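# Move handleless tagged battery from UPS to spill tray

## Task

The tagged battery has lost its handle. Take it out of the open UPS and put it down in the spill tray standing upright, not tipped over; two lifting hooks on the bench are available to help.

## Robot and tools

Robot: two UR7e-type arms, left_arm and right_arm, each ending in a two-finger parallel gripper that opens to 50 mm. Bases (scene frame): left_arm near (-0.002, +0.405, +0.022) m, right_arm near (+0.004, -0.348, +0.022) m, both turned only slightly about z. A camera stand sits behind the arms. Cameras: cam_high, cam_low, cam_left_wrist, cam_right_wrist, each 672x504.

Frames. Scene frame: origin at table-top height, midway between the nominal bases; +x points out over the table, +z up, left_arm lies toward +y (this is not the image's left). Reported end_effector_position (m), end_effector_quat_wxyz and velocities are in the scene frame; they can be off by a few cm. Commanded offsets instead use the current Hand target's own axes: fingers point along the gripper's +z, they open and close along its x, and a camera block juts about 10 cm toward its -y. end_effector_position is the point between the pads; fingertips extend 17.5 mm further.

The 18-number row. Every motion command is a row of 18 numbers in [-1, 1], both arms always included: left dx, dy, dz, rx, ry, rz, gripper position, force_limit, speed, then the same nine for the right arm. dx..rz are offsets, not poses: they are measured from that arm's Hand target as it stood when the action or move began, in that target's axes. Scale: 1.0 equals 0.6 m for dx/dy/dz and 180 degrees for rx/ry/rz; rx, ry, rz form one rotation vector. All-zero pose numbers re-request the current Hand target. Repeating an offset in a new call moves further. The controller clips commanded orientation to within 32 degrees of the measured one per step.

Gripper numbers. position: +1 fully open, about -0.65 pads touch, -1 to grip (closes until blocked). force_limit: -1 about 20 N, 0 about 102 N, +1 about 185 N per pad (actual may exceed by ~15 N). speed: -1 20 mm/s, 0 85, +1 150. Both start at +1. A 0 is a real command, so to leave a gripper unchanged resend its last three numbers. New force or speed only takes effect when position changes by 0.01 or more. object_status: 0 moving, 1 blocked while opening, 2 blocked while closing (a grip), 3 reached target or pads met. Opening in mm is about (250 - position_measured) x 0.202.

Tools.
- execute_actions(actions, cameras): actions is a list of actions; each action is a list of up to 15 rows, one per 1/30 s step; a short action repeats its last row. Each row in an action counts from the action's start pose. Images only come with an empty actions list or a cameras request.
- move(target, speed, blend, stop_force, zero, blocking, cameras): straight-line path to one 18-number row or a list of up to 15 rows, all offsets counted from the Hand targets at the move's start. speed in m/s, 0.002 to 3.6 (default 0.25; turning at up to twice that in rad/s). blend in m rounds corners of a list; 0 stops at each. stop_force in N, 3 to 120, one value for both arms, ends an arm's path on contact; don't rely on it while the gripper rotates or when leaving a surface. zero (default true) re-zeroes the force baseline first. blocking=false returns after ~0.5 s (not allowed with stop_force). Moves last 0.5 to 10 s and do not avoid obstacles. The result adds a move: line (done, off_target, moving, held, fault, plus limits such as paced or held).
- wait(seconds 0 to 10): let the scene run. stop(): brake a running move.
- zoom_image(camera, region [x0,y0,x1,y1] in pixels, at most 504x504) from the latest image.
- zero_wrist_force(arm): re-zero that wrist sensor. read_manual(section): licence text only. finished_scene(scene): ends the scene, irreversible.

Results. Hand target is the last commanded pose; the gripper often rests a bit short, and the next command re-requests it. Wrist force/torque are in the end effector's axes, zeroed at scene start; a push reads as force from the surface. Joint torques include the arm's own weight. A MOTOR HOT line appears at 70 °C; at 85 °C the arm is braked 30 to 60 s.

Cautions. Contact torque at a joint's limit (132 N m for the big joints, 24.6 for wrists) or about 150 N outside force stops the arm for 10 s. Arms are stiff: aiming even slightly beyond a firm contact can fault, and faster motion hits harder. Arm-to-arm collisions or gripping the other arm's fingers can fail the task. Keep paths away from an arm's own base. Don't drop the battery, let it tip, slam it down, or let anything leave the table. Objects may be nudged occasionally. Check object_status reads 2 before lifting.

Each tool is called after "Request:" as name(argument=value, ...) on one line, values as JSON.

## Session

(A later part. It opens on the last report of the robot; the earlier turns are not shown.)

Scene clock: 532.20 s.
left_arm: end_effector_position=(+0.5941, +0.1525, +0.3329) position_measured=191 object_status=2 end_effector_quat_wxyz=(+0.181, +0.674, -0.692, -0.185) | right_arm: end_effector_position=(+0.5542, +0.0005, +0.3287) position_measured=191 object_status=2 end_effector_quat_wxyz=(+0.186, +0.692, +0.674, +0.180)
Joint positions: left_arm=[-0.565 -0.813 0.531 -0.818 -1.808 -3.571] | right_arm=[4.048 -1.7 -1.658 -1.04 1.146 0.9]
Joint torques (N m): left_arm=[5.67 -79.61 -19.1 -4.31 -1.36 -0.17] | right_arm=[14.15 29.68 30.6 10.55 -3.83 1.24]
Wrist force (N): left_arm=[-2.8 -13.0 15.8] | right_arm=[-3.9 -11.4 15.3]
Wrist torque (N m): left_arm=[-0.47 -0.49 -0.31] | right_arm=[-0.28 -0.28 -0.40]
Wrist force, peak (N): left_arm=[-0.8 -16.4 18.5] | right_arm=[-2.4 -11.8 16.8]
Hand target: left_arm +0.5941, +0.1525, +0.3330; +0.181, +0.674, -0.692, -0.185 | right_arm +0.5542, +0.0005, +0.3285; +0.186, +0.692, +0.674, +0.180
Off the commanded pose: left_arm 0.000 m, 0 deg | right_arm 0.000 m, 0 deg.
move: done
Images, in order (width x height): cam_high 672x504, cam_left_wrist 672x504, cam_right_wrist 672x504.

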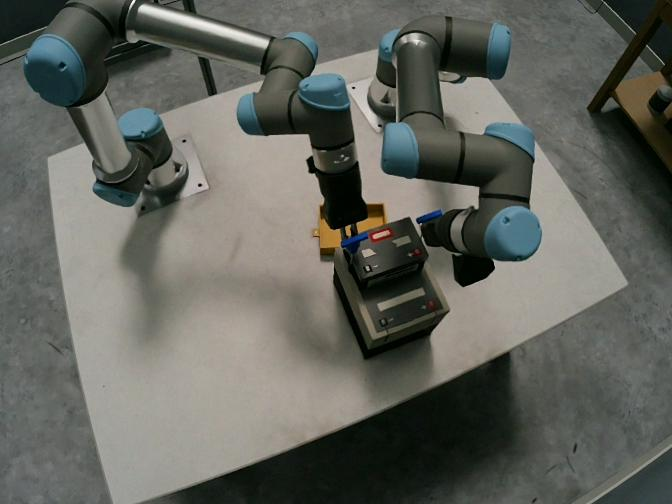

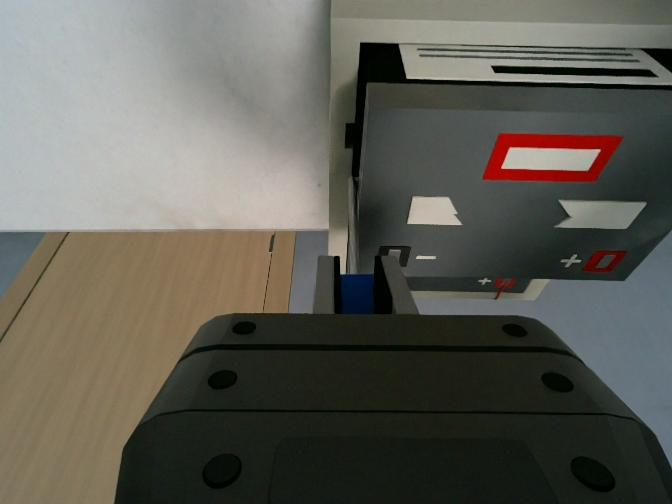

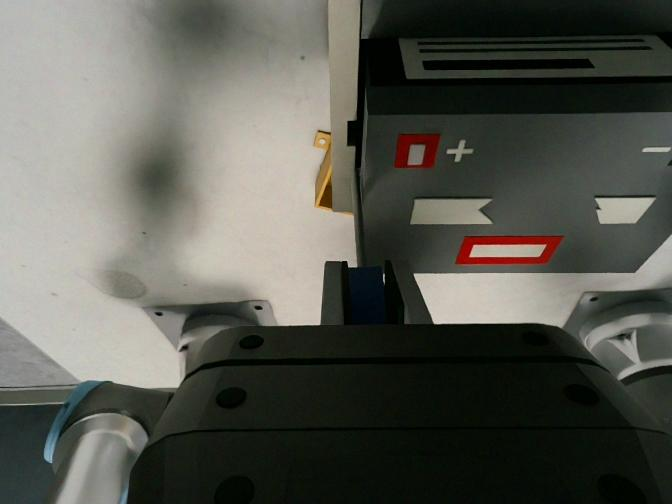

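Request:
move(target=[0,0.0358,-0.0621,0,0,0,-1,0,-0.5,0,0.0358,-0.0621,0,0,0,-1,0,-0.5], speed=0.04, cameras=["all"])

Request:
zoom_image(camera="cam_low", region=[330, 180, 500, 330])

Scene clock: 544.47 s.
left_arm: end_effector_position=(+0.5941, +0.1526, +0.3759) position_measured=191 object_status=2 end_effector_quat_wxyz=(+0.181, +0.674, -0.692, -0.185) end_effector_velocity=(+0.000, +0.000, +0.000) end_effector_angular_velocity=(-0.001, -0.001, -0.001) | right_arm: end_effector_position=(+0.5542, +0.0006, +0.3716) position_measured=191 object_status=2 end_effector_quat_wxyz=(+0.186, +0.692, +0.674, +0.180)
Joint positions: left_arm=[-0.565 -0.71 0.222 -0.612 -1.808 -3.571] | right_arm=[4.048 -1.684 -1.565 -1.149 1.146 0.9]
Joint velocities: left_arm=[0 -0.002 0.005 -0.004 0 0.001] | right_arm=[within noise]
Joint torques (N m): left_arm=[6.24 -84.89 -20.67 -4.33 -1.65 2.66] | right_arm=[13.86 32.16 30.56 10.5 -3.26 1.85]
Wrist force (N): left_arm=[-2.4 -13.5 15.6] | right_arm=[-3.6 -11.4 14.7]
Wrist torque (N m): left_arm=[-0.44 -0.47 -0.31] | right_arm=[-0.27 -0.27 -0.39]
Wrist force, peak (N): left_arm=[-2.8 -14.5 17.5] | right_arm=[-3.5 -12.6 16.8]
Hand target: left_arm +0.5941, +0.1526, +0.3760; +0.181, +0.674, -0.692, -0.185 | right_arm +0.5542, +0.0006, +0.3715; +0.186, +0.692, +0.674, +0.180
Off the commanded pose: left_arm 0.000 m, 0 deg | right_arm 0.000 m, 0 deg.
move: done

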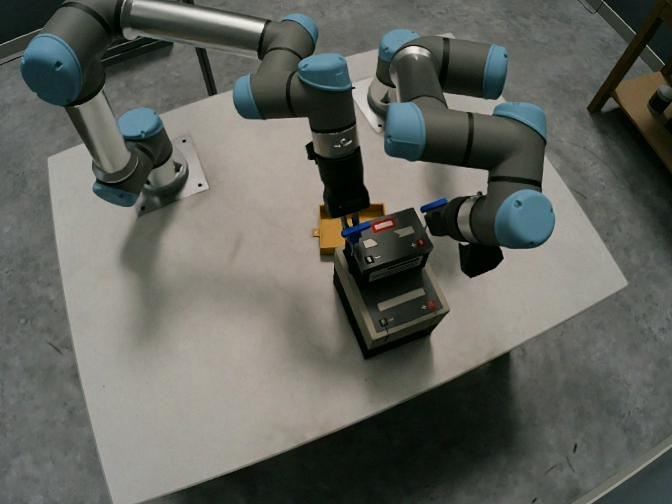

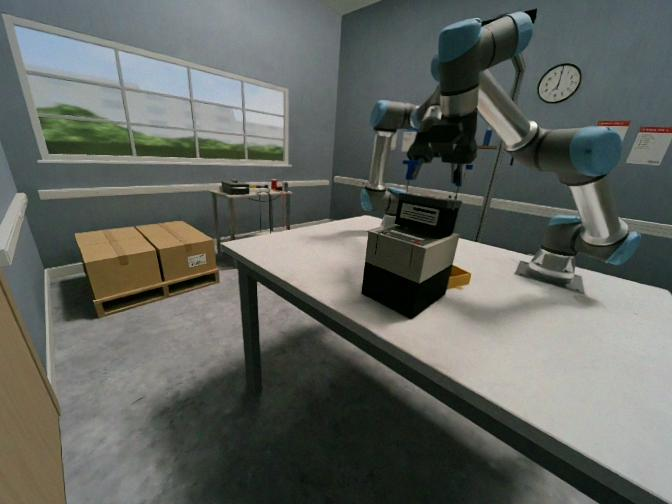

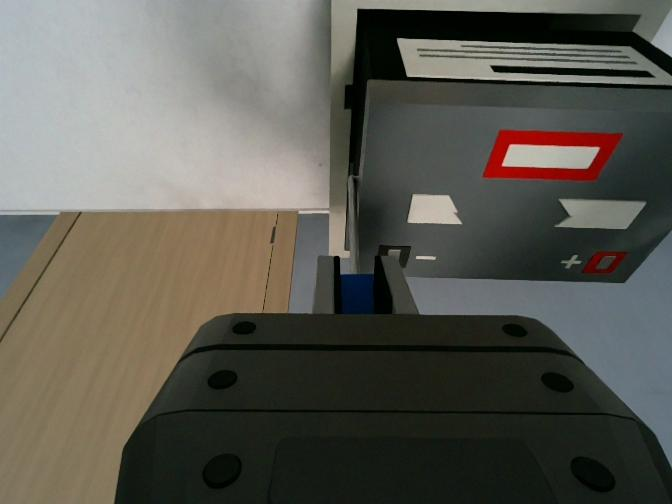

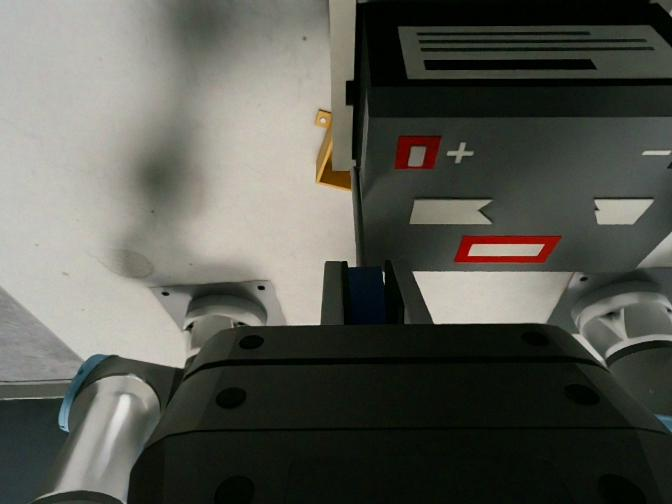

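Scaled by 2.965 from the camera's 672x504 image, which has a finer 960x720 frame.

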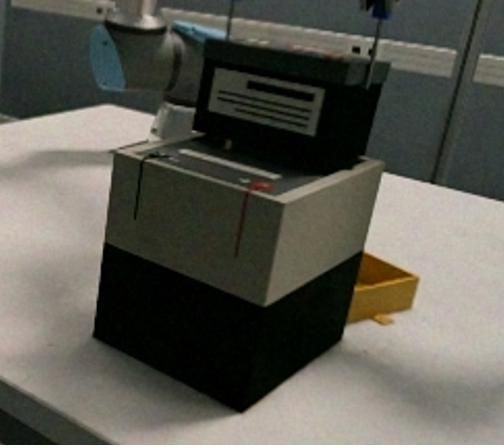

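Request:
move(target=[-0.0013,0.1945,0.0968,0,0,0,-1,0,-0.5,0.0013,-0.1811,-0.1199,0,0,0,-1,0,-0.5], speed=0.06, cameras=["cam_high","cam_left_wrist","cam_right_wrist"])

Scene clock: 570.60 s.
left_arm: end_effector_position=(+0.4641, +0.1567, +0.3840) position_measured=191 object_status=2 end_effector_quat_wxyz=(+0.181, +0.674, -0.692, -0.185) | right_arm: end_effector_position=(+0.4242, +0.0048, +0.3796) position_measured=191 object_status=2 end_effector_quat_wxyz=(+0.186, +0.692, +0.674, +0.180)
Joint positions: left_arm=[-0.659 -1.192 1.008 -0.938 -1.85 -3.658] | right_arm=[4.286 -1.456 -1.744 -1.311 1.084 1.156]
Joint torques (N m): left_arm=[6.35 -50.68 -43.48 0.51 -2 3.04] | right_arm=[-9.44 17.06 43.72 9.82 -1.25 -0.86]
Wrist force (N): left_arm=[-2.1 -14.0 15.5] | right_arm=[-3.0 -11.6 15.5]
Wrist torque (N m): left_arm=[-0.34 -0.49 -0.29] | right_arm=[-0.32 -0.31 -0.31]
Wrist force, peak (N): left_arm=[-1.5 -15.1 15.6] | right_arm=[-3.5 -12.1 15.6]
Hand target: left_arm +0.4641, +0.1567, +0.3840; +0.181, +0.674, -0.692, -0.185 | right_arm +0.4242, +0.0048, +0.3796; +0.186, +0.692, +0.674, +0.180
Off the commanded pose: left_arm 0.000 m, 0 deg | right_arm 0.000 m, 0 deg.
move: done
Images, in order (width x height): cam_high 672x504, cam_left_wrist 672x504, cam_right_wrist 672x504.

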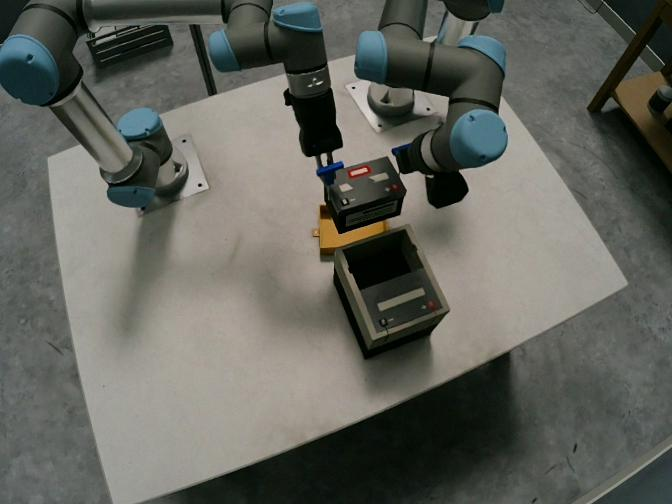

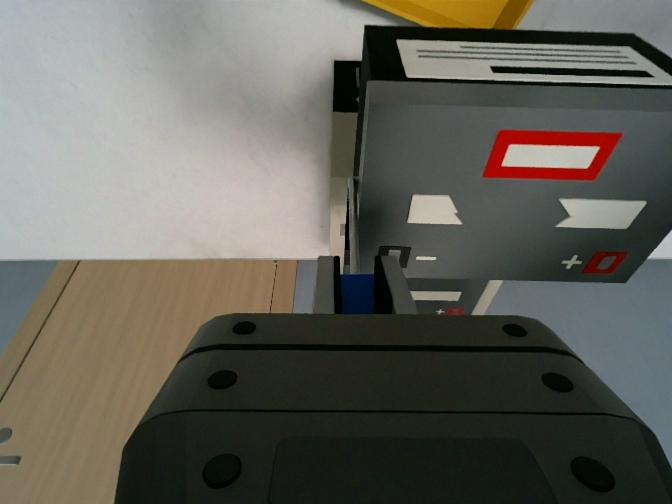

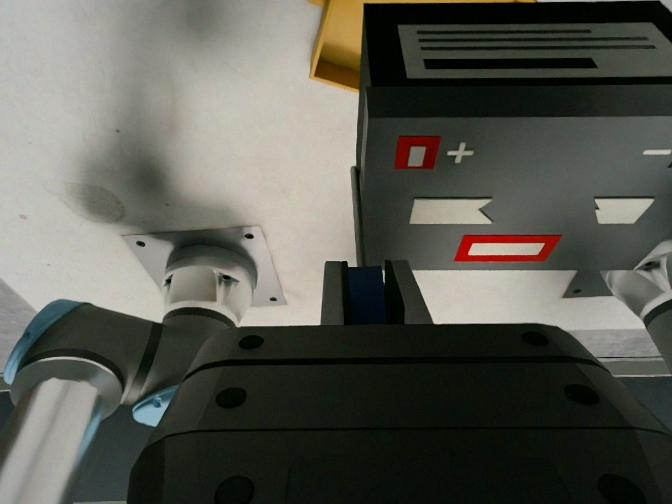

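Request:
move(target=[[0.0042,-0.0187,0.0662,0,-0.0245,0.0423,-1,0,-0.5,0.0088,-0.0825,0.0292,0,-0.0245,0.0423,-1,0,-0.5],[0.0112,-0.0362,0.1332,0,-0.0489,0.0847,-1,0,-0.5,0.0207,-0.1642,0.0592,0,-0.0489,0.0847,-1,0,-0.5]], speed=0.06, blend=0.005, cameras=["cam_high","cam_left_wrist","cam_right_wrist"])

Request:
zoom_image(camera="cam_high", region=[270, 130, 450, 270])

Scene clock: 589.07 s.
left_arm: end_effector_position=(+0.4427, +0.1504, +0.3039) position_measured=191 object_status=2 end_effector_quat_wxyz=(-0.150, -0.560, +0.787, +0.210) | right_arm: end_effector_position=(+0.3569, +0.0189, +0.2994) position_measured=191 object_status=2 end_effector_quat_wxyz=(+0.211, +0.787, +0.561, +0.149)
Joint positions: left_arm=[-0.744 -1.22 1.241 -1.097 -1.748 -3.455] | right_arm=[4.451 -1.494 -1.849 -1.434 1.051 1.695]
Joint torques (N m): left_arm=[6.08 -56.78 -47.11 1.19 -3.37 -2.71] | right_arm=[-11.6 38.38 42.47 8.46 -5.52 -0.15]
Wrist force (N): left_arm=[-2.8 -14.1 15.9] | right_arm=[-3.5 -11.3 15.5]
Wrist torque (N m): left_arm=[-0.42 -0.47 -0.39] | right_arm=[-0.32 -0.34 -0.33]
Wrist force, peak (N): left_arm=[-1.6 -14.4 16.8] | right_arm=[-2.6 -12.0 16.1]
Hand target: left_arm +0.4428, +0.1505, +0.3039; -0.150, -0.560, +0.787, +0.210 | right_arm +0.3570, +0.0188, +0.2996; +0.211, +0.787, +0.560, +0.149
Off the commanded pose: left_arm 0.000 m, 0 deg | right_arm 0.000 m, 0 deg.
move: done
Images, in order (width x height): cam_high 672x504, cam_left_wrist 672x504, cam_right_wrist 672x504.

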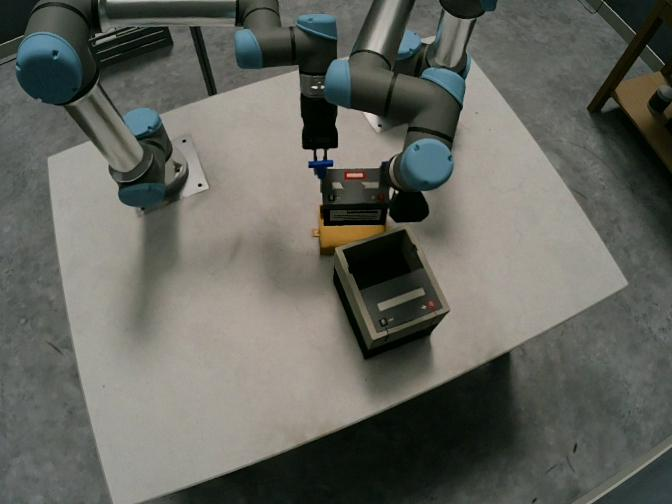

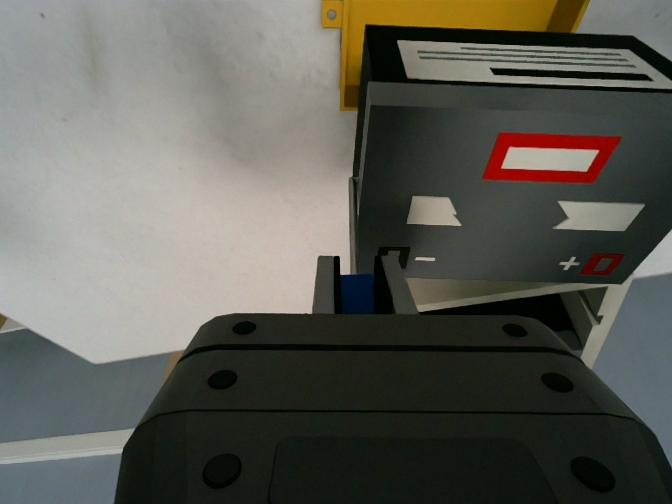

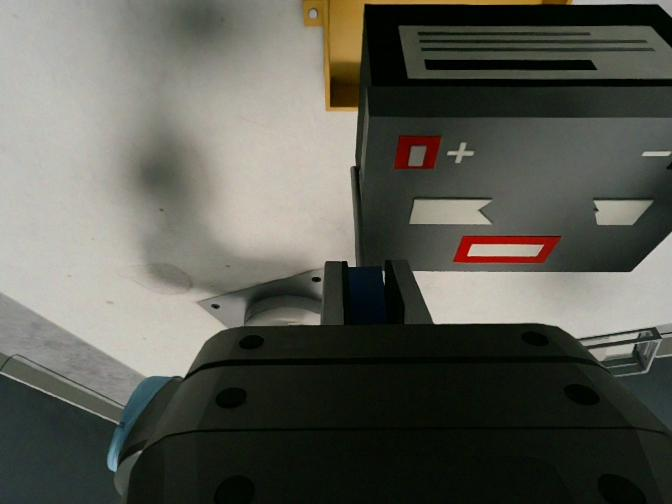

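Scaled by 2.800 from the camera's 672x504 image, which has a finer 960x720 frame.

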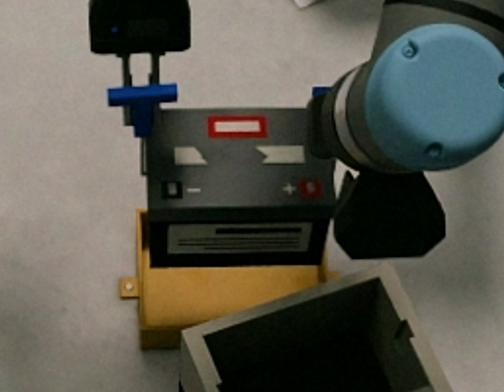

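Request:
zoom_image(camera="cam_right_wrist", region=[320, 60, 640, 300])

Request:
zoom_image(camera="cam_left_wrist", region=[320, 0, 640, 300])

Scaled by 1.575 from the camera's 672x504 image, which has a finer 960x720 frame.

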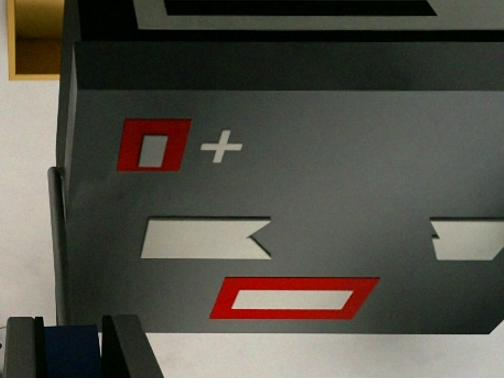

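Scaled by 1.575 from the camera's 672x504 image, which has a finer 960x720 frame.

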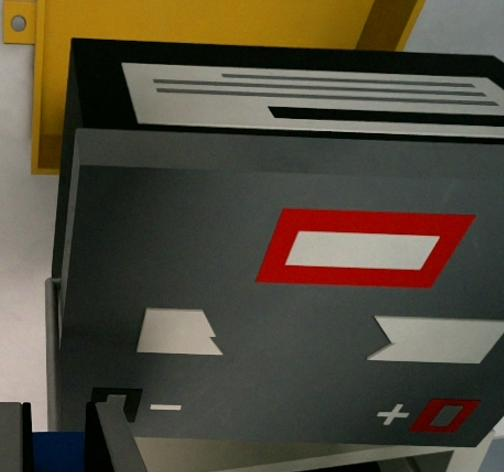

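Request:
move(target=[[-0.01,0.0043,0.0025,0,0,0,-1,0,-0.5,0.01,-0.0043,-0.0025,0,0,0,-1,0,-0.5],[-0.01,-0.0868,0.1604,0,0,0,-1,0,-0.5,0.01,-0.0955,0.1554,0,0,0,-1,0,-0.5]], speed=0.07, blend=0.005, cameras=["cam_high","cam_left_wrist","cam_right_wrist"])

Request:
zoom_image(camera="cam_high", region=[270, 130, 450, 270])

Scene clock: 645.47 s.
left_arm: end_effector_position=(+0.4419, +0.1570, +0.1944) position_measured=191 object_status=2 end_effector_quat_wxyz=(-0.150, -0.560, +0.787, +0.210) | right_arm: end_effector_position=(+0.3560, +0.0253, +0.1901) position_measured=191 object_status=2 end_effector_quat_wxyz=(+0.211, +0.787, +0.560, +0.149)
Joint positions: left_arm=[-0.736 -1.187 1.479 -1.367 -1.745 -3.448] | right_arm=[4.456 -1.602 -2.041 -1.137 1.051 1.701]
Joint torques (N m): left_arm=[-7.26 -62.31 -46.28 0.47 -2.96 -2.83] | right_arm=[-6.46 40.5 35.83 3.91 -6.15 -1.73]
Wrist force (N): left_arm=[-2.3 -13.8 15.0] | right_arm=[-2.8 -11.1 14.8]
Wrist torque (N m): left_arm=[-0.41 -0.36 -0.38] | right_arm=[-0.33 -0.26 -0.35]
Wrist force, peak (N): left_arm=[-1.0 -15.5 18.2] | right_arm=[-2.0 -12.9 17.7]
Hand target: left_arm +0.4419, +0.1570, +0.1945; -0.150, -0.560, +0.787, +0.210 | right_arm +0.3560, +0.0253, +0.1902; +0.211, +0.787, +0.560, +0.149
Off the commanded pose: left_arm 0.000 m, 0 deg | right_arm 0.000 m, 0 deg.
move: done; blend cut to 0.0034 m at target 1
Images, in order (width x height): cam_high 672x504, cam_left_wrist 672x504, cam_right_wrist 672x504.

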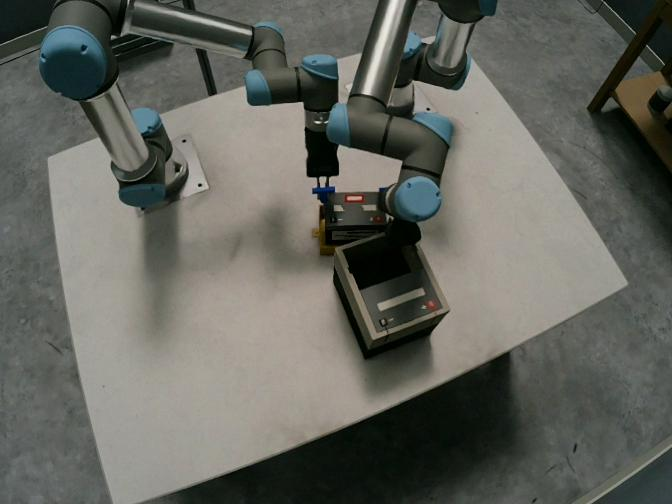

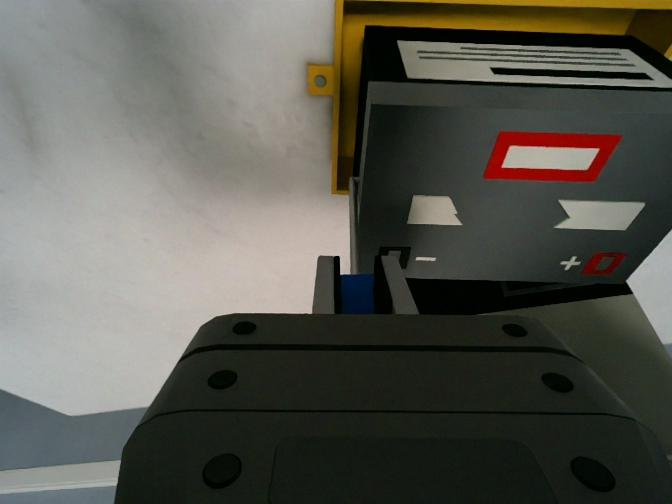

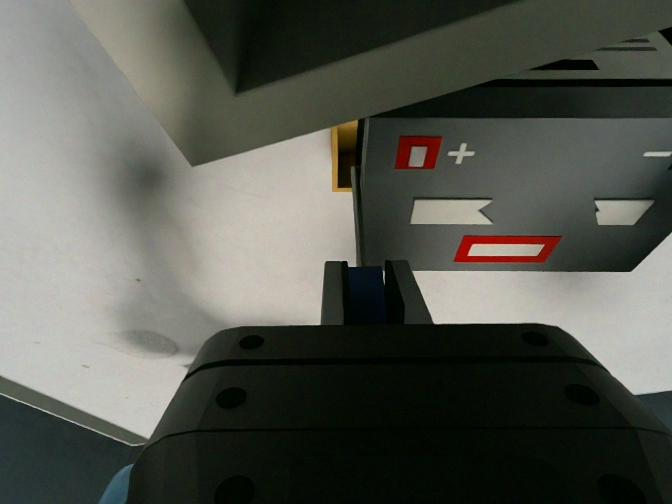

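Scaled by 2.800 from the camera's 672x504 image, which has a finer 960x720 frame.

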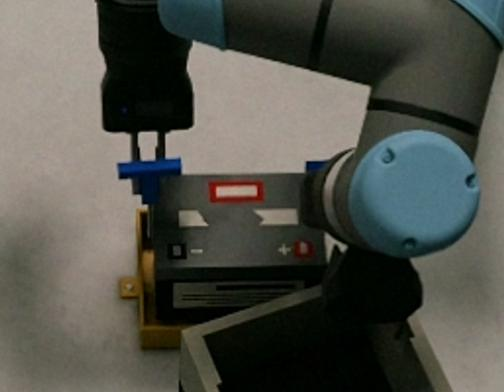

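Request:
move(target=[0,-0.0125,0.02165,0,0,0,-1,0,-0.5,0,-0.0125,0.02165,0,0,0,-1,0,-0.5], speed=0.03, cameras=["cam_left_wrist","cam_right_wrist"])

Scene clock: 670.13 s.
left_arm: end_effector_position=(+0.4419, +0.1570, +0.1793) position_measured=191 object_status=2 end_effector_quat_wxyz=(-0.150, -0.560, +0.787, +0.210) end_effector_velocity=(-0.001, +0.000, +0.001) end_effector_angular_velocity=(+0.002, +0.002, +0.001) | right_arm: end_effector_position=(+0.3560, +0.0252, +0.1750) position_measured=191 object_status=2 end_effector_quat_wxyz=(+0.211, +0.787, +0.560, +0.149) end_effector_velocity=(+0.000, +0.000, +0.001) end_effector_angular_velocity=(-0.002, +0.001, +0.001)
Joint positions: left_arm=[-0.736 -1.177 1.504 -1.402 -1.745 -3.448] | right_arm=[4.456 -1.622 -2.065 -1.093 1.051 1.701]
Joint velocities: left_arm=[0 -0.001 -0.001 0.005 0 -0.001] | right_arm=[0 0.002 0.002 -0.005 0 -0.001]
Joint torques (N m): left_arm=[-1.35 -64.33 -44.63 1.14 -2.34 0.15] | right_arm=[-5.03 40.75 38.03 2.92 -5.17 1.07]
Wrist force (N): left_arm=[-1.3 -14.2 15.6] | right_arm=[-1.8 -11.4 15.3]
Wrist torque (N m): left_arm=[-0.43 -0.34 -0.35] | right_arm=[-0.31 -0.23 -0.33]
Wrist force, peak (N): left_arm=[-1.8 -14.4 16.8] | right_arm=[-2.0 -12.0 16.4]
Hand target: left_arm +0.4419, +0.1569, +0.1795; -0.150, -0.560, +0.787, +0.210 | right_arm +0.3560, +0.0252, +0.1752; +0.211, +0.787, +0.560, +0.149
Off the commanded pose: left_arm 0.000 m, 0 deg | right_arm 0.000 m, 0 deg.
move: done
Images, in order (width x height): cam_left_wrist 672x504, cam_right_wrist 672x504.

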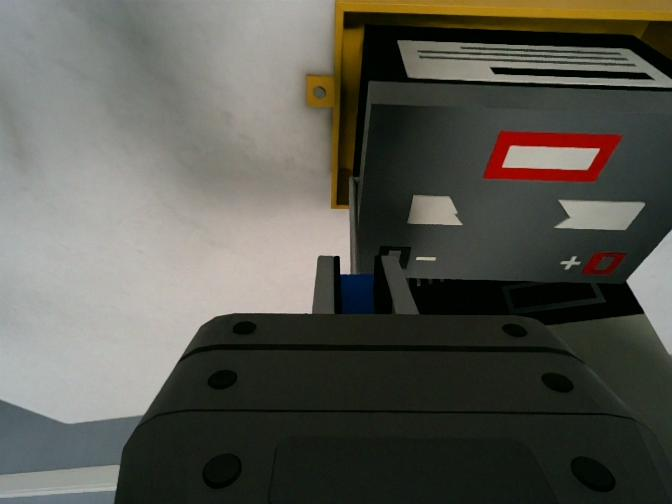

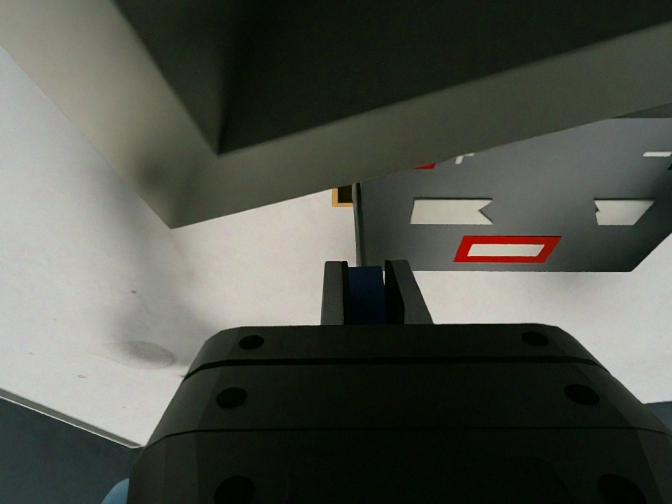

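Request:
move(target=[0,-0.01083,0.01876,0,0,0,-1,0,-0.5,0,-0.01083,0.01876,0,0,0,-1,0,-0.5], speed=0.015, stop_force=12)

Scene clock: 682.53 s.
left_arm: end_effector_position=(+0.4419, +0.1569, +0.1665) position_measured=191 object_status=2 end_effector_quat_wxyz=(-0.150, -0.560, +0.787, +0.210) | right_arm: end_effector_position=(+0.3560, +0.0252, +0.1622) position_measured=191 object_status=2 end_effector_quat_wxyz=(+0.211, +0.787, +0.560, +0.149)
Joint positions: left_arm=[-0.736 -1.166 1.524 -1.433 -1.745 -3.448] | right_arm=[4.456 -1.64 -2.084 -1.056 1.051 1.701]
Joint torques (N m): left_arm=[-8.18 -62.54 -45.15 1.04 -1.03 -2.52] | right_arm=[9.91 42.34 38.7 3.23 -2.48 -0.1]
Wrist force (N): left_arm=[-2.4 -12.8 14.1] | right_arm=[-2.7 -11.5 14.9]
Wrist torque (N m): left_arm=[-0.37 -0.41 -0.37] | right_arm=[-0.29 -0.22 -0.35]
Wrist force, peak (N): left_arm=[-2.2 -14.0 16.2] | right_arm=[-2.4 -12.0 15.8]
Hand target: left_arm +0.4419, +0.1569, +0.1665; -0.150, -0.560, +0.787, +0.210 | right_arm +0.3560, +0.0252, +0.1622; +0.211, +0.787, +0.560, +0.149
Off the commanded pose: left_arm 0.000 m, 0 deg | right_arm 0.000 m, 0 deg.
move: done

Slightly changing; continue.

Request:
move(target=[0,-0.005,0.00866,0,0,0,-1,0,-0.5,0,-0.005,0.00866,0,0,0,-1,0,-0.5], speed=0.012, stop_force=12, cameras=["cam_high","cam_left_wrist","cam_right_wrist"])

Scene clock: 687.83 s.
left_arm: end_effector_position=(+0.4421, +0.1568, +0.1656) position_measured=191 object_status=2 end_effector_quat_wxyz=(-0.150, -0.560, +0.787, +0.210) | right_arm: end_effector_position=(+0.3560, +0.0253, +0.1607) position_measured=191 object_status=2 end_effector_quat_wxyz=(+0.211, +0.787, +0.560, +0.149)
Joint positions: left_arm=[-0.736 -1.166 1.525 -1.435 -1.745 -3.448] | right_arm=[4.456 -1.642 -2.086 -1.051 1.051 1.701]
Joint torques (N m): left_arm=[-6.97 -57.64 -40.74 0.77 -0.87 -1.58] | right_arm=[8.5 37.02 34.19 4.84 -3.12 -1.21]
Wrist force (N): left_arm=[-2.6 -6.9 5.5] | right_arm=[-3.9 -4.6 4.6]
Wrist torque (N m): left_arm=[-0.21 -0.34 -0.36] | right_arm=[-0.33 -0.29 -0.35]
Wrist force, peak (N): left_arm=[-2.4 -13.6 14.8] | right_arm=[-2.6 -12.0 15.6]
Hand target: left_arm +0.4421, +0.1568, +0.1656; -0.150, -0.560, +0.787, +0.210 (not the last commanded pose) | right_arm +0.3560, +0.0253, +0.1607; +0.211, +0.787, +0.560, +0.149 (not the last commanded pose)
Off the commanded pose: left_arm 0.005 m, 0 deg | right_arm 0.005 m, 0 deg.
move: contact (left_arm, right_arm)
Images, in order (width x height): cam_high 672x504, cam_left_wrist 672x504, cam_right_wrist 672x504.

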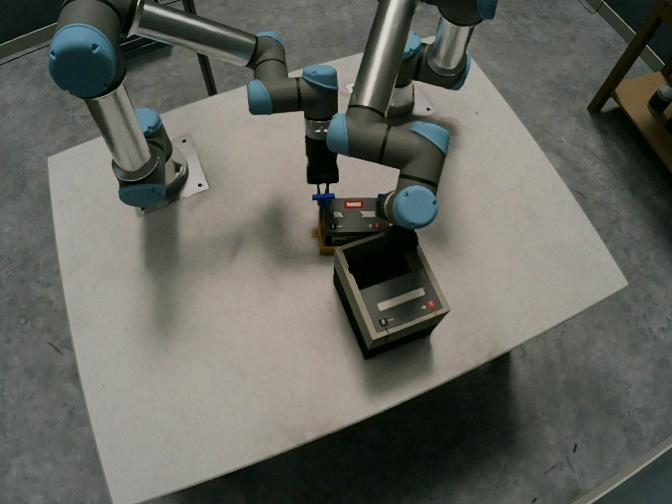

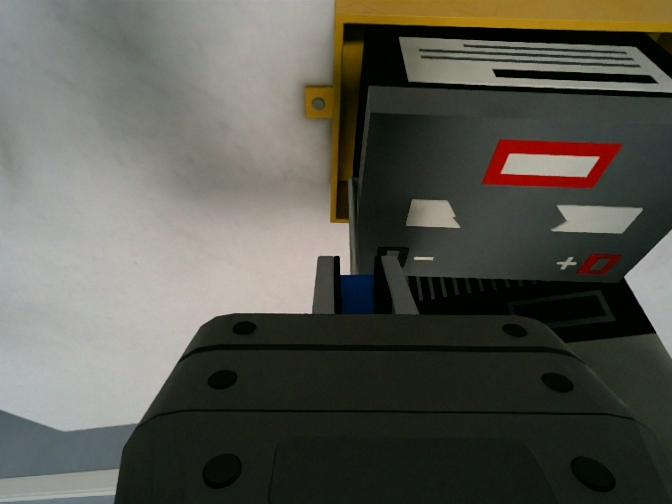

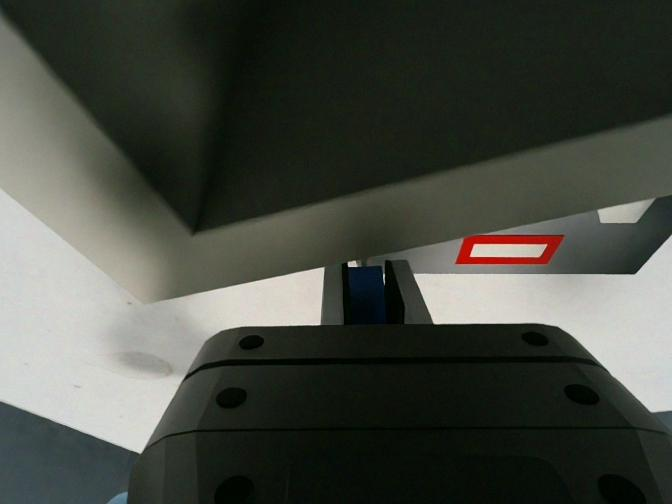

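Request:
move(target=[0,-0.005,0.00866,0,0,0,-1,0,-0.5,0,-0.005,0.00866,0,0,0,-1,0,-0.5], speed=0.015, cameras=["cam_left_wrist"])

Request:
zoom_image(camera="cam_left_wrist", region=[300, 0, 672, 320])

Scene clock: 693.33 s.
left_arm: end_effector_position=(+0.4421, +0.1568, +0.1595) position_measured=191 object_status=2 end_effector_quat_wxyz=(-0.150, -0.560, +0.787, +0.210) | right_arm: end_effector_position=(+0.3560, +0.0253, +0.1546) position_measured=191 object_status=2 end_effector_quat_wxyz=(+0.211, +0.787, +0.560, +0.149)
Joint positions: left_arm=[-0.736 -1.161 1.534 -1.45 -1.745 -3.448] | right_arm=[4.456 -1.652 -2.095 -1.033 1.051 1.701]
Joint torques (N m): left_arm=[-7.58 -43.13 -23.34 -0.68 -1.04 -1.93] | right_arm=[9.66 28.32 28.39 2.36 -3.07 -0.4]
Wrist force (N): left_arm=[-1.9 -1.3 -1.2] | right_arm=[-4.8 -0.9 -1.2]
Wrist torque (N m): left_arm=[-0.19 -0.36 -0.34] | right_arm=[-0.38 -0.22 -0.35]
Wrist force, peak (N): left_arm=[-2.3 -8.0 6.7] | right_arm=[-4.2 -5.1 5.6]
Hand target: left_arm +0.4421, +0.1568, +0.1596; -0.150, -0.560, +0.787, +0.210 | right_arm +0.3560, +0.0253, +0.1547; +0.211, +0.787, +0.560, +0.149
Off the commanded pose: left_arm 0.000 m, 0 deg | right_arm 0.000 m, 0 deg.
move: done
Images, in order (width x height): cam_left_wrist 672x504.

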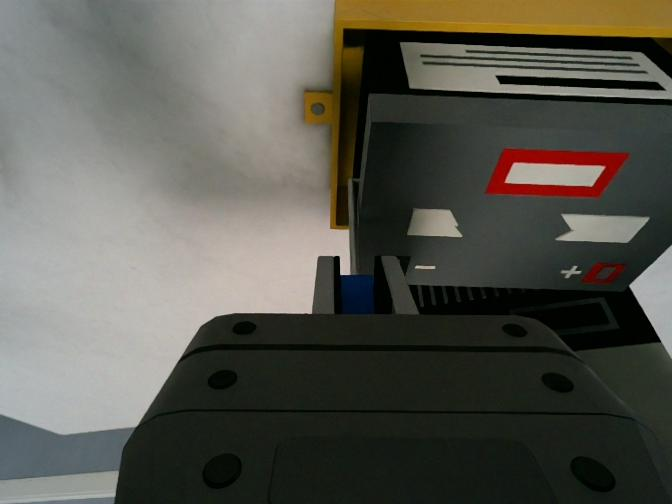

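Scaled by 1.355 from the camera's 672x504 image, which has a finer 960x720 frame.

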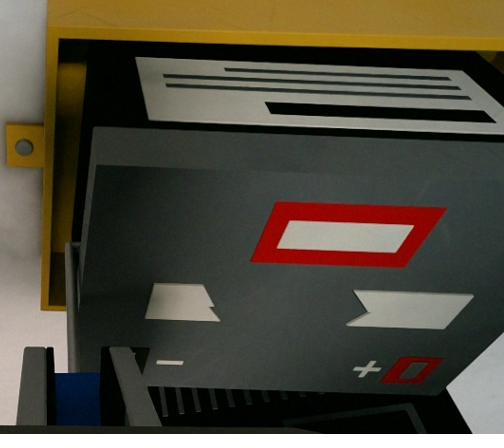

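Request:
move(target=[-0.03,0,0,0,0,0,-1,0,-0.5,-0.03,0,0,0,0,0,-1,0,-0.5], speed=0.04, cameras=["cam_left_wrist"])

Scene clock: 705.37 s.
left_arm: end_effector_position=(+0.4479, +0.1739, +0.1596) position_measured=191 object_status=2 end_effector_quat_wxyz=(-0.150, -0.560, +0.787, +0.210) | right_arm: end_effector_position=(+0.3501, +0.0082, +0.1548) position_measured=191 object_status=2 end_effector_quat_wxyz=(+0.211, +0.787, +0.560, +0.149)
Joint positions: left_arm=[-0.709 -1.166 1.541 -1.447 -1.731 -3.424] | right_arm=[4.46 -1.609 -2.139 -1.034 1.051 1.707]
Joint torques (N m): left_arm=[-7.28 -44 -20.5 -0.13 -1.53 -2.71] | right_arm=[5.24 10.26 29.45 0.48 0.66 0.27]
Wrist force (N): left_arm=[0.7 -1.5 -0.5] | right_arm=[0.0 -1.8 0.3]
Wrist torque (N m): left_arm=[-0.15 -0.08 -0.29] | right_arm=[-0.40 0.07 -0.28]
Wrist force, peak (N): left_arm=[-1.9 -3.0 0.9] | right_arm=[-4.4 -3.0 2.5]
Hand target: left_arm +0.4480, +0.1738, +0.1596; -0.150, -0.560, +0.787, +0.210 | right_arm +0.3501, +0.0082, +0.1548; +0.211, +0.787, +0.560, +0.149
Off the commanded pose: left_arm 0.000 m, 0 deg | right_arm 0.000 m, 0 deg.
move: done
Images, in order (width x height): cam_left_wrist 672x504.

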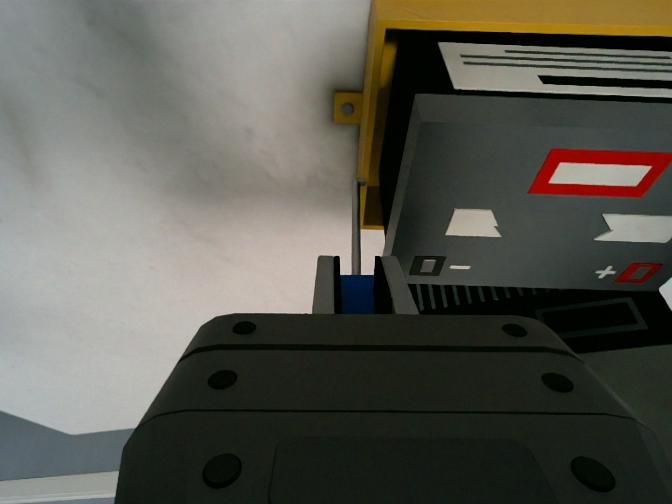

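Request:
move(target=[[-0.03,0.1167,-0.2021,0,0,0,-1,0,-0.5,-0.03,0.1167,-0.2021,0,0,0,-1,0,-0.5],[-0.311,0.160,-0.177,0,0,0,-1,0,-0.5,-0.341,0.447,-0.011,0,0,0,-1,0,-0.5]], speed=[0.1,0.2], blend=0.03, cameras=["cam_high","cam_low"])

Request:
zoom_image(camera="cam_high", region=[290, 150, 460, 290])

Scene clock: 720.17 s.
left_arm: end_effector_position=(+0.4805, +0.3602, +0.2993) position_measured=191 object_status=2 end_effector_quat_wxyz=(-0.150, -0.560, +0.787, +0.210) | right_arm: end_effector_position=(+0.4996, -0.2597, +0.2949) position_measured=191 object_status=2 end_effector_quat_wxyz=(+0.211, +0.787, +0.560, +0.149)
Joint positions: left_arm=[-0.415 -1.289 1.339 -1.099 -1.587 -3.166] | right_arm=[3.787 -1.334 -2.086 -0.999 1.131 0.948]
Joint torques (N m): left_arm=[4.4 -29.49 -40.5 -0.02 -0.26 -2.15] | right_arm=[-11.11 24.17 19.7 3.95 -2.93 -1.54]
Wrist force (N): left_arm=[1.0 -1.6 -0.4] | right_arm=[0.0 -1.8 0.2]
Wrist torque (N m): left_arm=[-0.20 -0.11 -0.19] | right_arm=[-0.39 0.07 -0.26]
Wrist force, peak (N): left_arm=[1.0 -2.8 1.6] | right_arm=[0.1 -2.6 1.7]
Hand target: left_arm +0.4805, +0.3602, +0.2993; -0.150, -0.560, +0.787, +0.210 | right_arm +0.4996, -0.2598, +0.2949; +0.211, +0.787, +0.560, +0.149
Off the commanded pose: left_arm 0.000 m, 0 deg | right_arm 0.000 m, 0 deg.
move: done
Images, in order (width x height): cam_high 672x504, cam_low 672x504.

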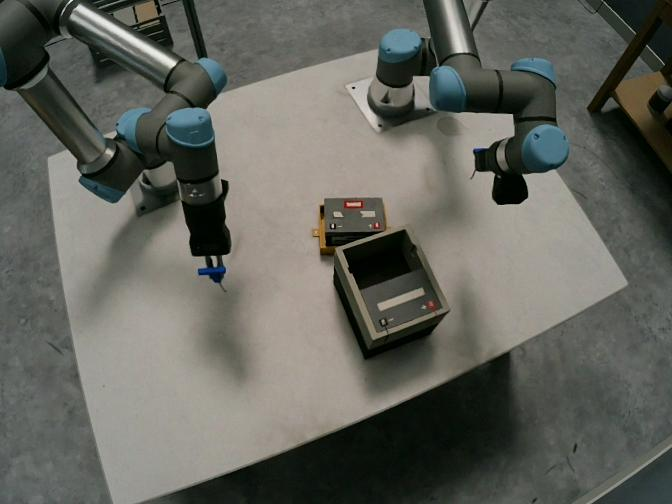

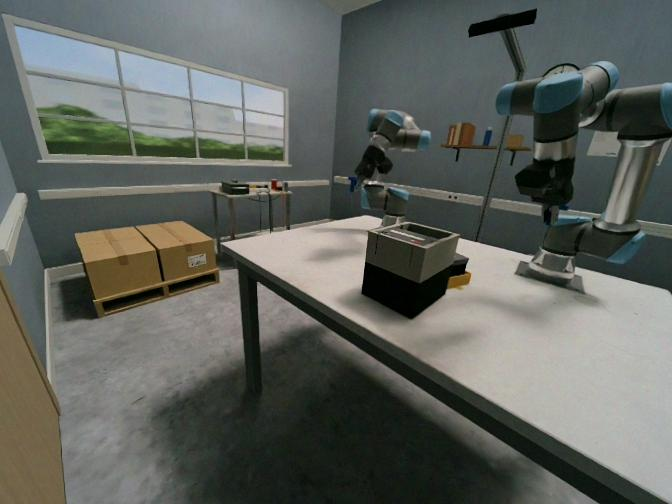

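Scaled by 2.965 from the camera's 672x504 image, which has a finer 960x720 frame.

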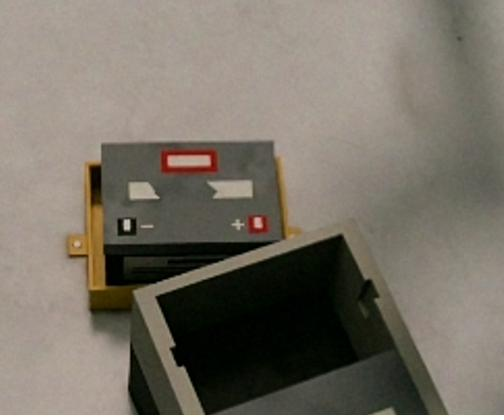

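Request:
move(target=[[0,0,0,0.25,0,0,-1,0,-0.5,0,0,0,0,0.25,-0.433,-1,0,-0.5],[0,0,0,0.5,0,0,-1,0,-0.5,0,0,0,0,0.486,-0.842,-1,0,-0.5]], speed=0.5, blend=0.02)

Scene clock: 732.60 s.
left_arm: end_effector_position=(+0.4805, +0.3602, +0.2991) position_measured=191 object_status=2 end_effector_quat_wxyz=(+0.290, -0.502, +0.705, -0.408) | right_arm: end_effector_position=(+0.4996, -0.2597, +0.2949) position_measured=191 object_status=2 end_effector_quat_wxyz=(-0.141, -0.525, +0.811, +0.217)
Joint positions: left_arm=[-0.458 -1.84 2.539 -3.318 -1.508 -3.179] | right_arm=[3.382 -1.854 -1.373 -1.903 1.896 -2.513]
Joint torques (N m): left_arm=[7.89 -15.09 -36.9 -6.63 -1.03 0.19] | right_arm=[-12.98 46.33 24.38 2.89 1.26 -1.69]
Wrist force (N): left_arm=[0.7 1.8 0.2] | right_arm=[0.2 -1.9 0.2]
Wrist torque (N m): left_arm=[0.25 0.01 0.14] | right_arm=[-0.42 0.04 -0.27]
Wrist force, peak (N): left_arm=[1.2 -2.4 -0.8] | right_arm=[0.5 -2.1 -0.1]
Hand target: left_arm +0.4805, +0.3602, +0.2993; +0.290, -0.502, +0.705, -0.408 | right_arm +0.4996, -0.2598, +0.2949; -0.141, -0.525, +0.811, +0.217
Off the commanded pose: left_arm 0.000 m, 0 deg | right_arm 0.000 m, 0 deg.
move: done

Request:
move(target=[[0,0.3868,0.2233,0,0,0,-1,0,-0.5,0,0,0,0.5,0,0,-1,0,-0.5],[0,0.4012,0.2317,0,0,0,-1,0,-0.5,0,0,0,0.5,0,0,-1,0,-0.5]], speed=[0.2,0.03], cameras=["cam_high"])

Scene clock: 741.50 s.
left_arm: end_effector_position=(+0.4809, +0.3597, +0.0213) position_measured=191 object_status=2 end_effector_quat_wxyz=(+0.290, -0.502, +0.705, -0.408) end_effector_velocity=(+0.000, +0.000, +0.000) end_effector_angular_velocity=(+0.001, +0.002, +0.000) | right_arm: end_effector_position=(+0.4996, -0.2598, +0.2949) position_measured=191 object_status=2 end_effector_quat_wxyz=(+0.271, -0.471, +0.726, -0.420)
Joint positions: left_arm=[-0.46 -0.583 2.594 -4.63 -1.507 -3.18] | right_arm=[4.06 -1.294 -2.385 -0.71 0.555 -1.948]
Joint velocities: left_arm=[0 -0.003 0.001 0.005 0.001 0] | right_arm=[within noise]
Joint torques (N m): left_arm=[-7.36 -44.35 17.22 -1.84 0.43 -2.92] | right_arm=[-12.19 20.68 17.51 5.14 -4.4 1.2]
Wrist force (N): left_arm=[0.8 1.6 0.6] | right_arm=[-1.4 2.1 -0.3]
Wrist torque (N m): left_arm=[0.22 -0.03 0.20] | right_arm=[0.50 0.40 0.39]
Wrist force, peak (N): left_arm=[0.7 2.7 1.2] | right_arm=[-1.3 3.1 -0.2]
Hand target: left_arm +0.4808, +0.3597, +0.0213; +0.290, -0.502, +0.705, -0.408 | right_arm +0.4996, -0.2598, +0.2949; +0.271, -0.471, +0.726, -0.420
Off the commanded pose: left_arm 0.000 m, 0 deg | right_arm 0.000 m, 0 deg.
move: done
Images, in order (width x height): cam_high 672x504.

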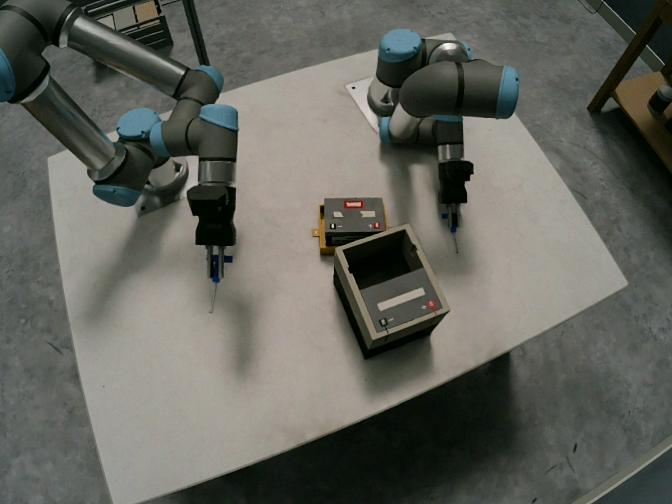

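Request:
move(target=[[0,0,0,0,0,0,0.6,0,-0.5,0,0.3868,0.2233,0,0,0,-1,0,-0.5],[0,-0.0,-0.15,0,0,0,0.6,0,-0.5,0,0.3949,0.228,0,0,0,-1,0,-0.5]], speed=[0.2,0.03], cameras=["cam_high"])

Scene clock: 752.47 s.
left_arm: end_effector_position=(+0.4367, +0.3750, +0.0482) position_measured=63 object_status=3 end_effector_quat_wxyz=(+0.290, -0.502, +0.705, -0.408) | right_arm: end_effector_position=(+0.4995, -0.2602, +0.0234) position_measured=191 object_status=2 end_effector_quat_wxyz=(+0.271, -0.471, +0.726, -0.420)
Joint positions: left_arm=[-0.478 -0.58 2.737 -4.775 -1.491 -3.189] | right_arm=[4.06 -2.272 -2.578 0.461 0.555 -1.949]
Joint torques (N m): left_arm=[-5.76 -24.22 7.41 -2.35 0.85 -2.68] | right_arm=[7.2 22.74 7.16 5.61 -0.39 -1.26]
Wrist force (N): left_arm=[0.6 0.9 0.1] | right_arm=[-1.5 2.4 -0.2]
Wrist torque (N m): left_arm=[0.18 0.02 0.26] | right_arm=[0.55 0.42 0.32]
Wrist force, peak (N): left_arm=[0.8 1.8 1.0] | right_arm=[-1.4 5.0 1.4]
Hand target: left_arm +0.4367, +0.3750, +0.0481; +0.290, -0.502, +0.705, -0.408 (not the last commanded pose) | right_arm +0.4995, -0.2602, +0.0234; +0.271, -0.471, +0.726, -0.420 (not the last commanded pose)
Off the commanded pose: left_arm 0.036 m, 0 deg | right_arm 0.002 m, 0 deg.
move: held (left_arm; a check stopped the path); path passed 1 of 2 targets; limits=held
pose unreachable (left arm): on one or more control steps of this call, first in action 0 (counted from 0), this arm could not follow its commanded pose, so it was not sent that pose on those steps. It may still have moved: this result reports where it is.
cause: moving toward the commanded pose would bring two parts of the arm too close to each other (joints 3 (elbow) to 5 (wrist 2) lie between them).
Images, in order (width x height): cam_high 672x504.

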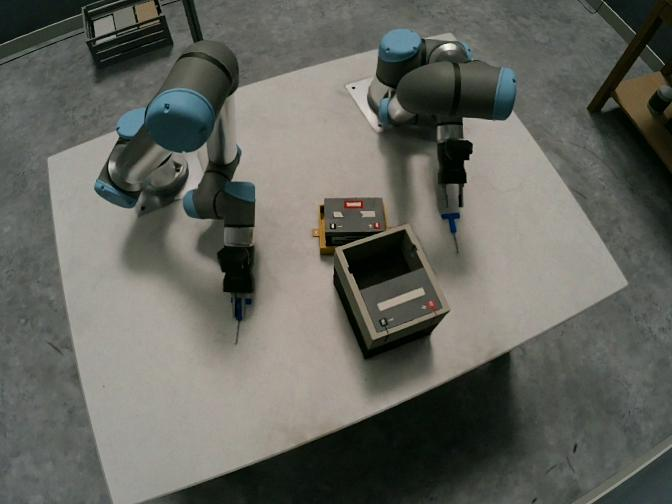

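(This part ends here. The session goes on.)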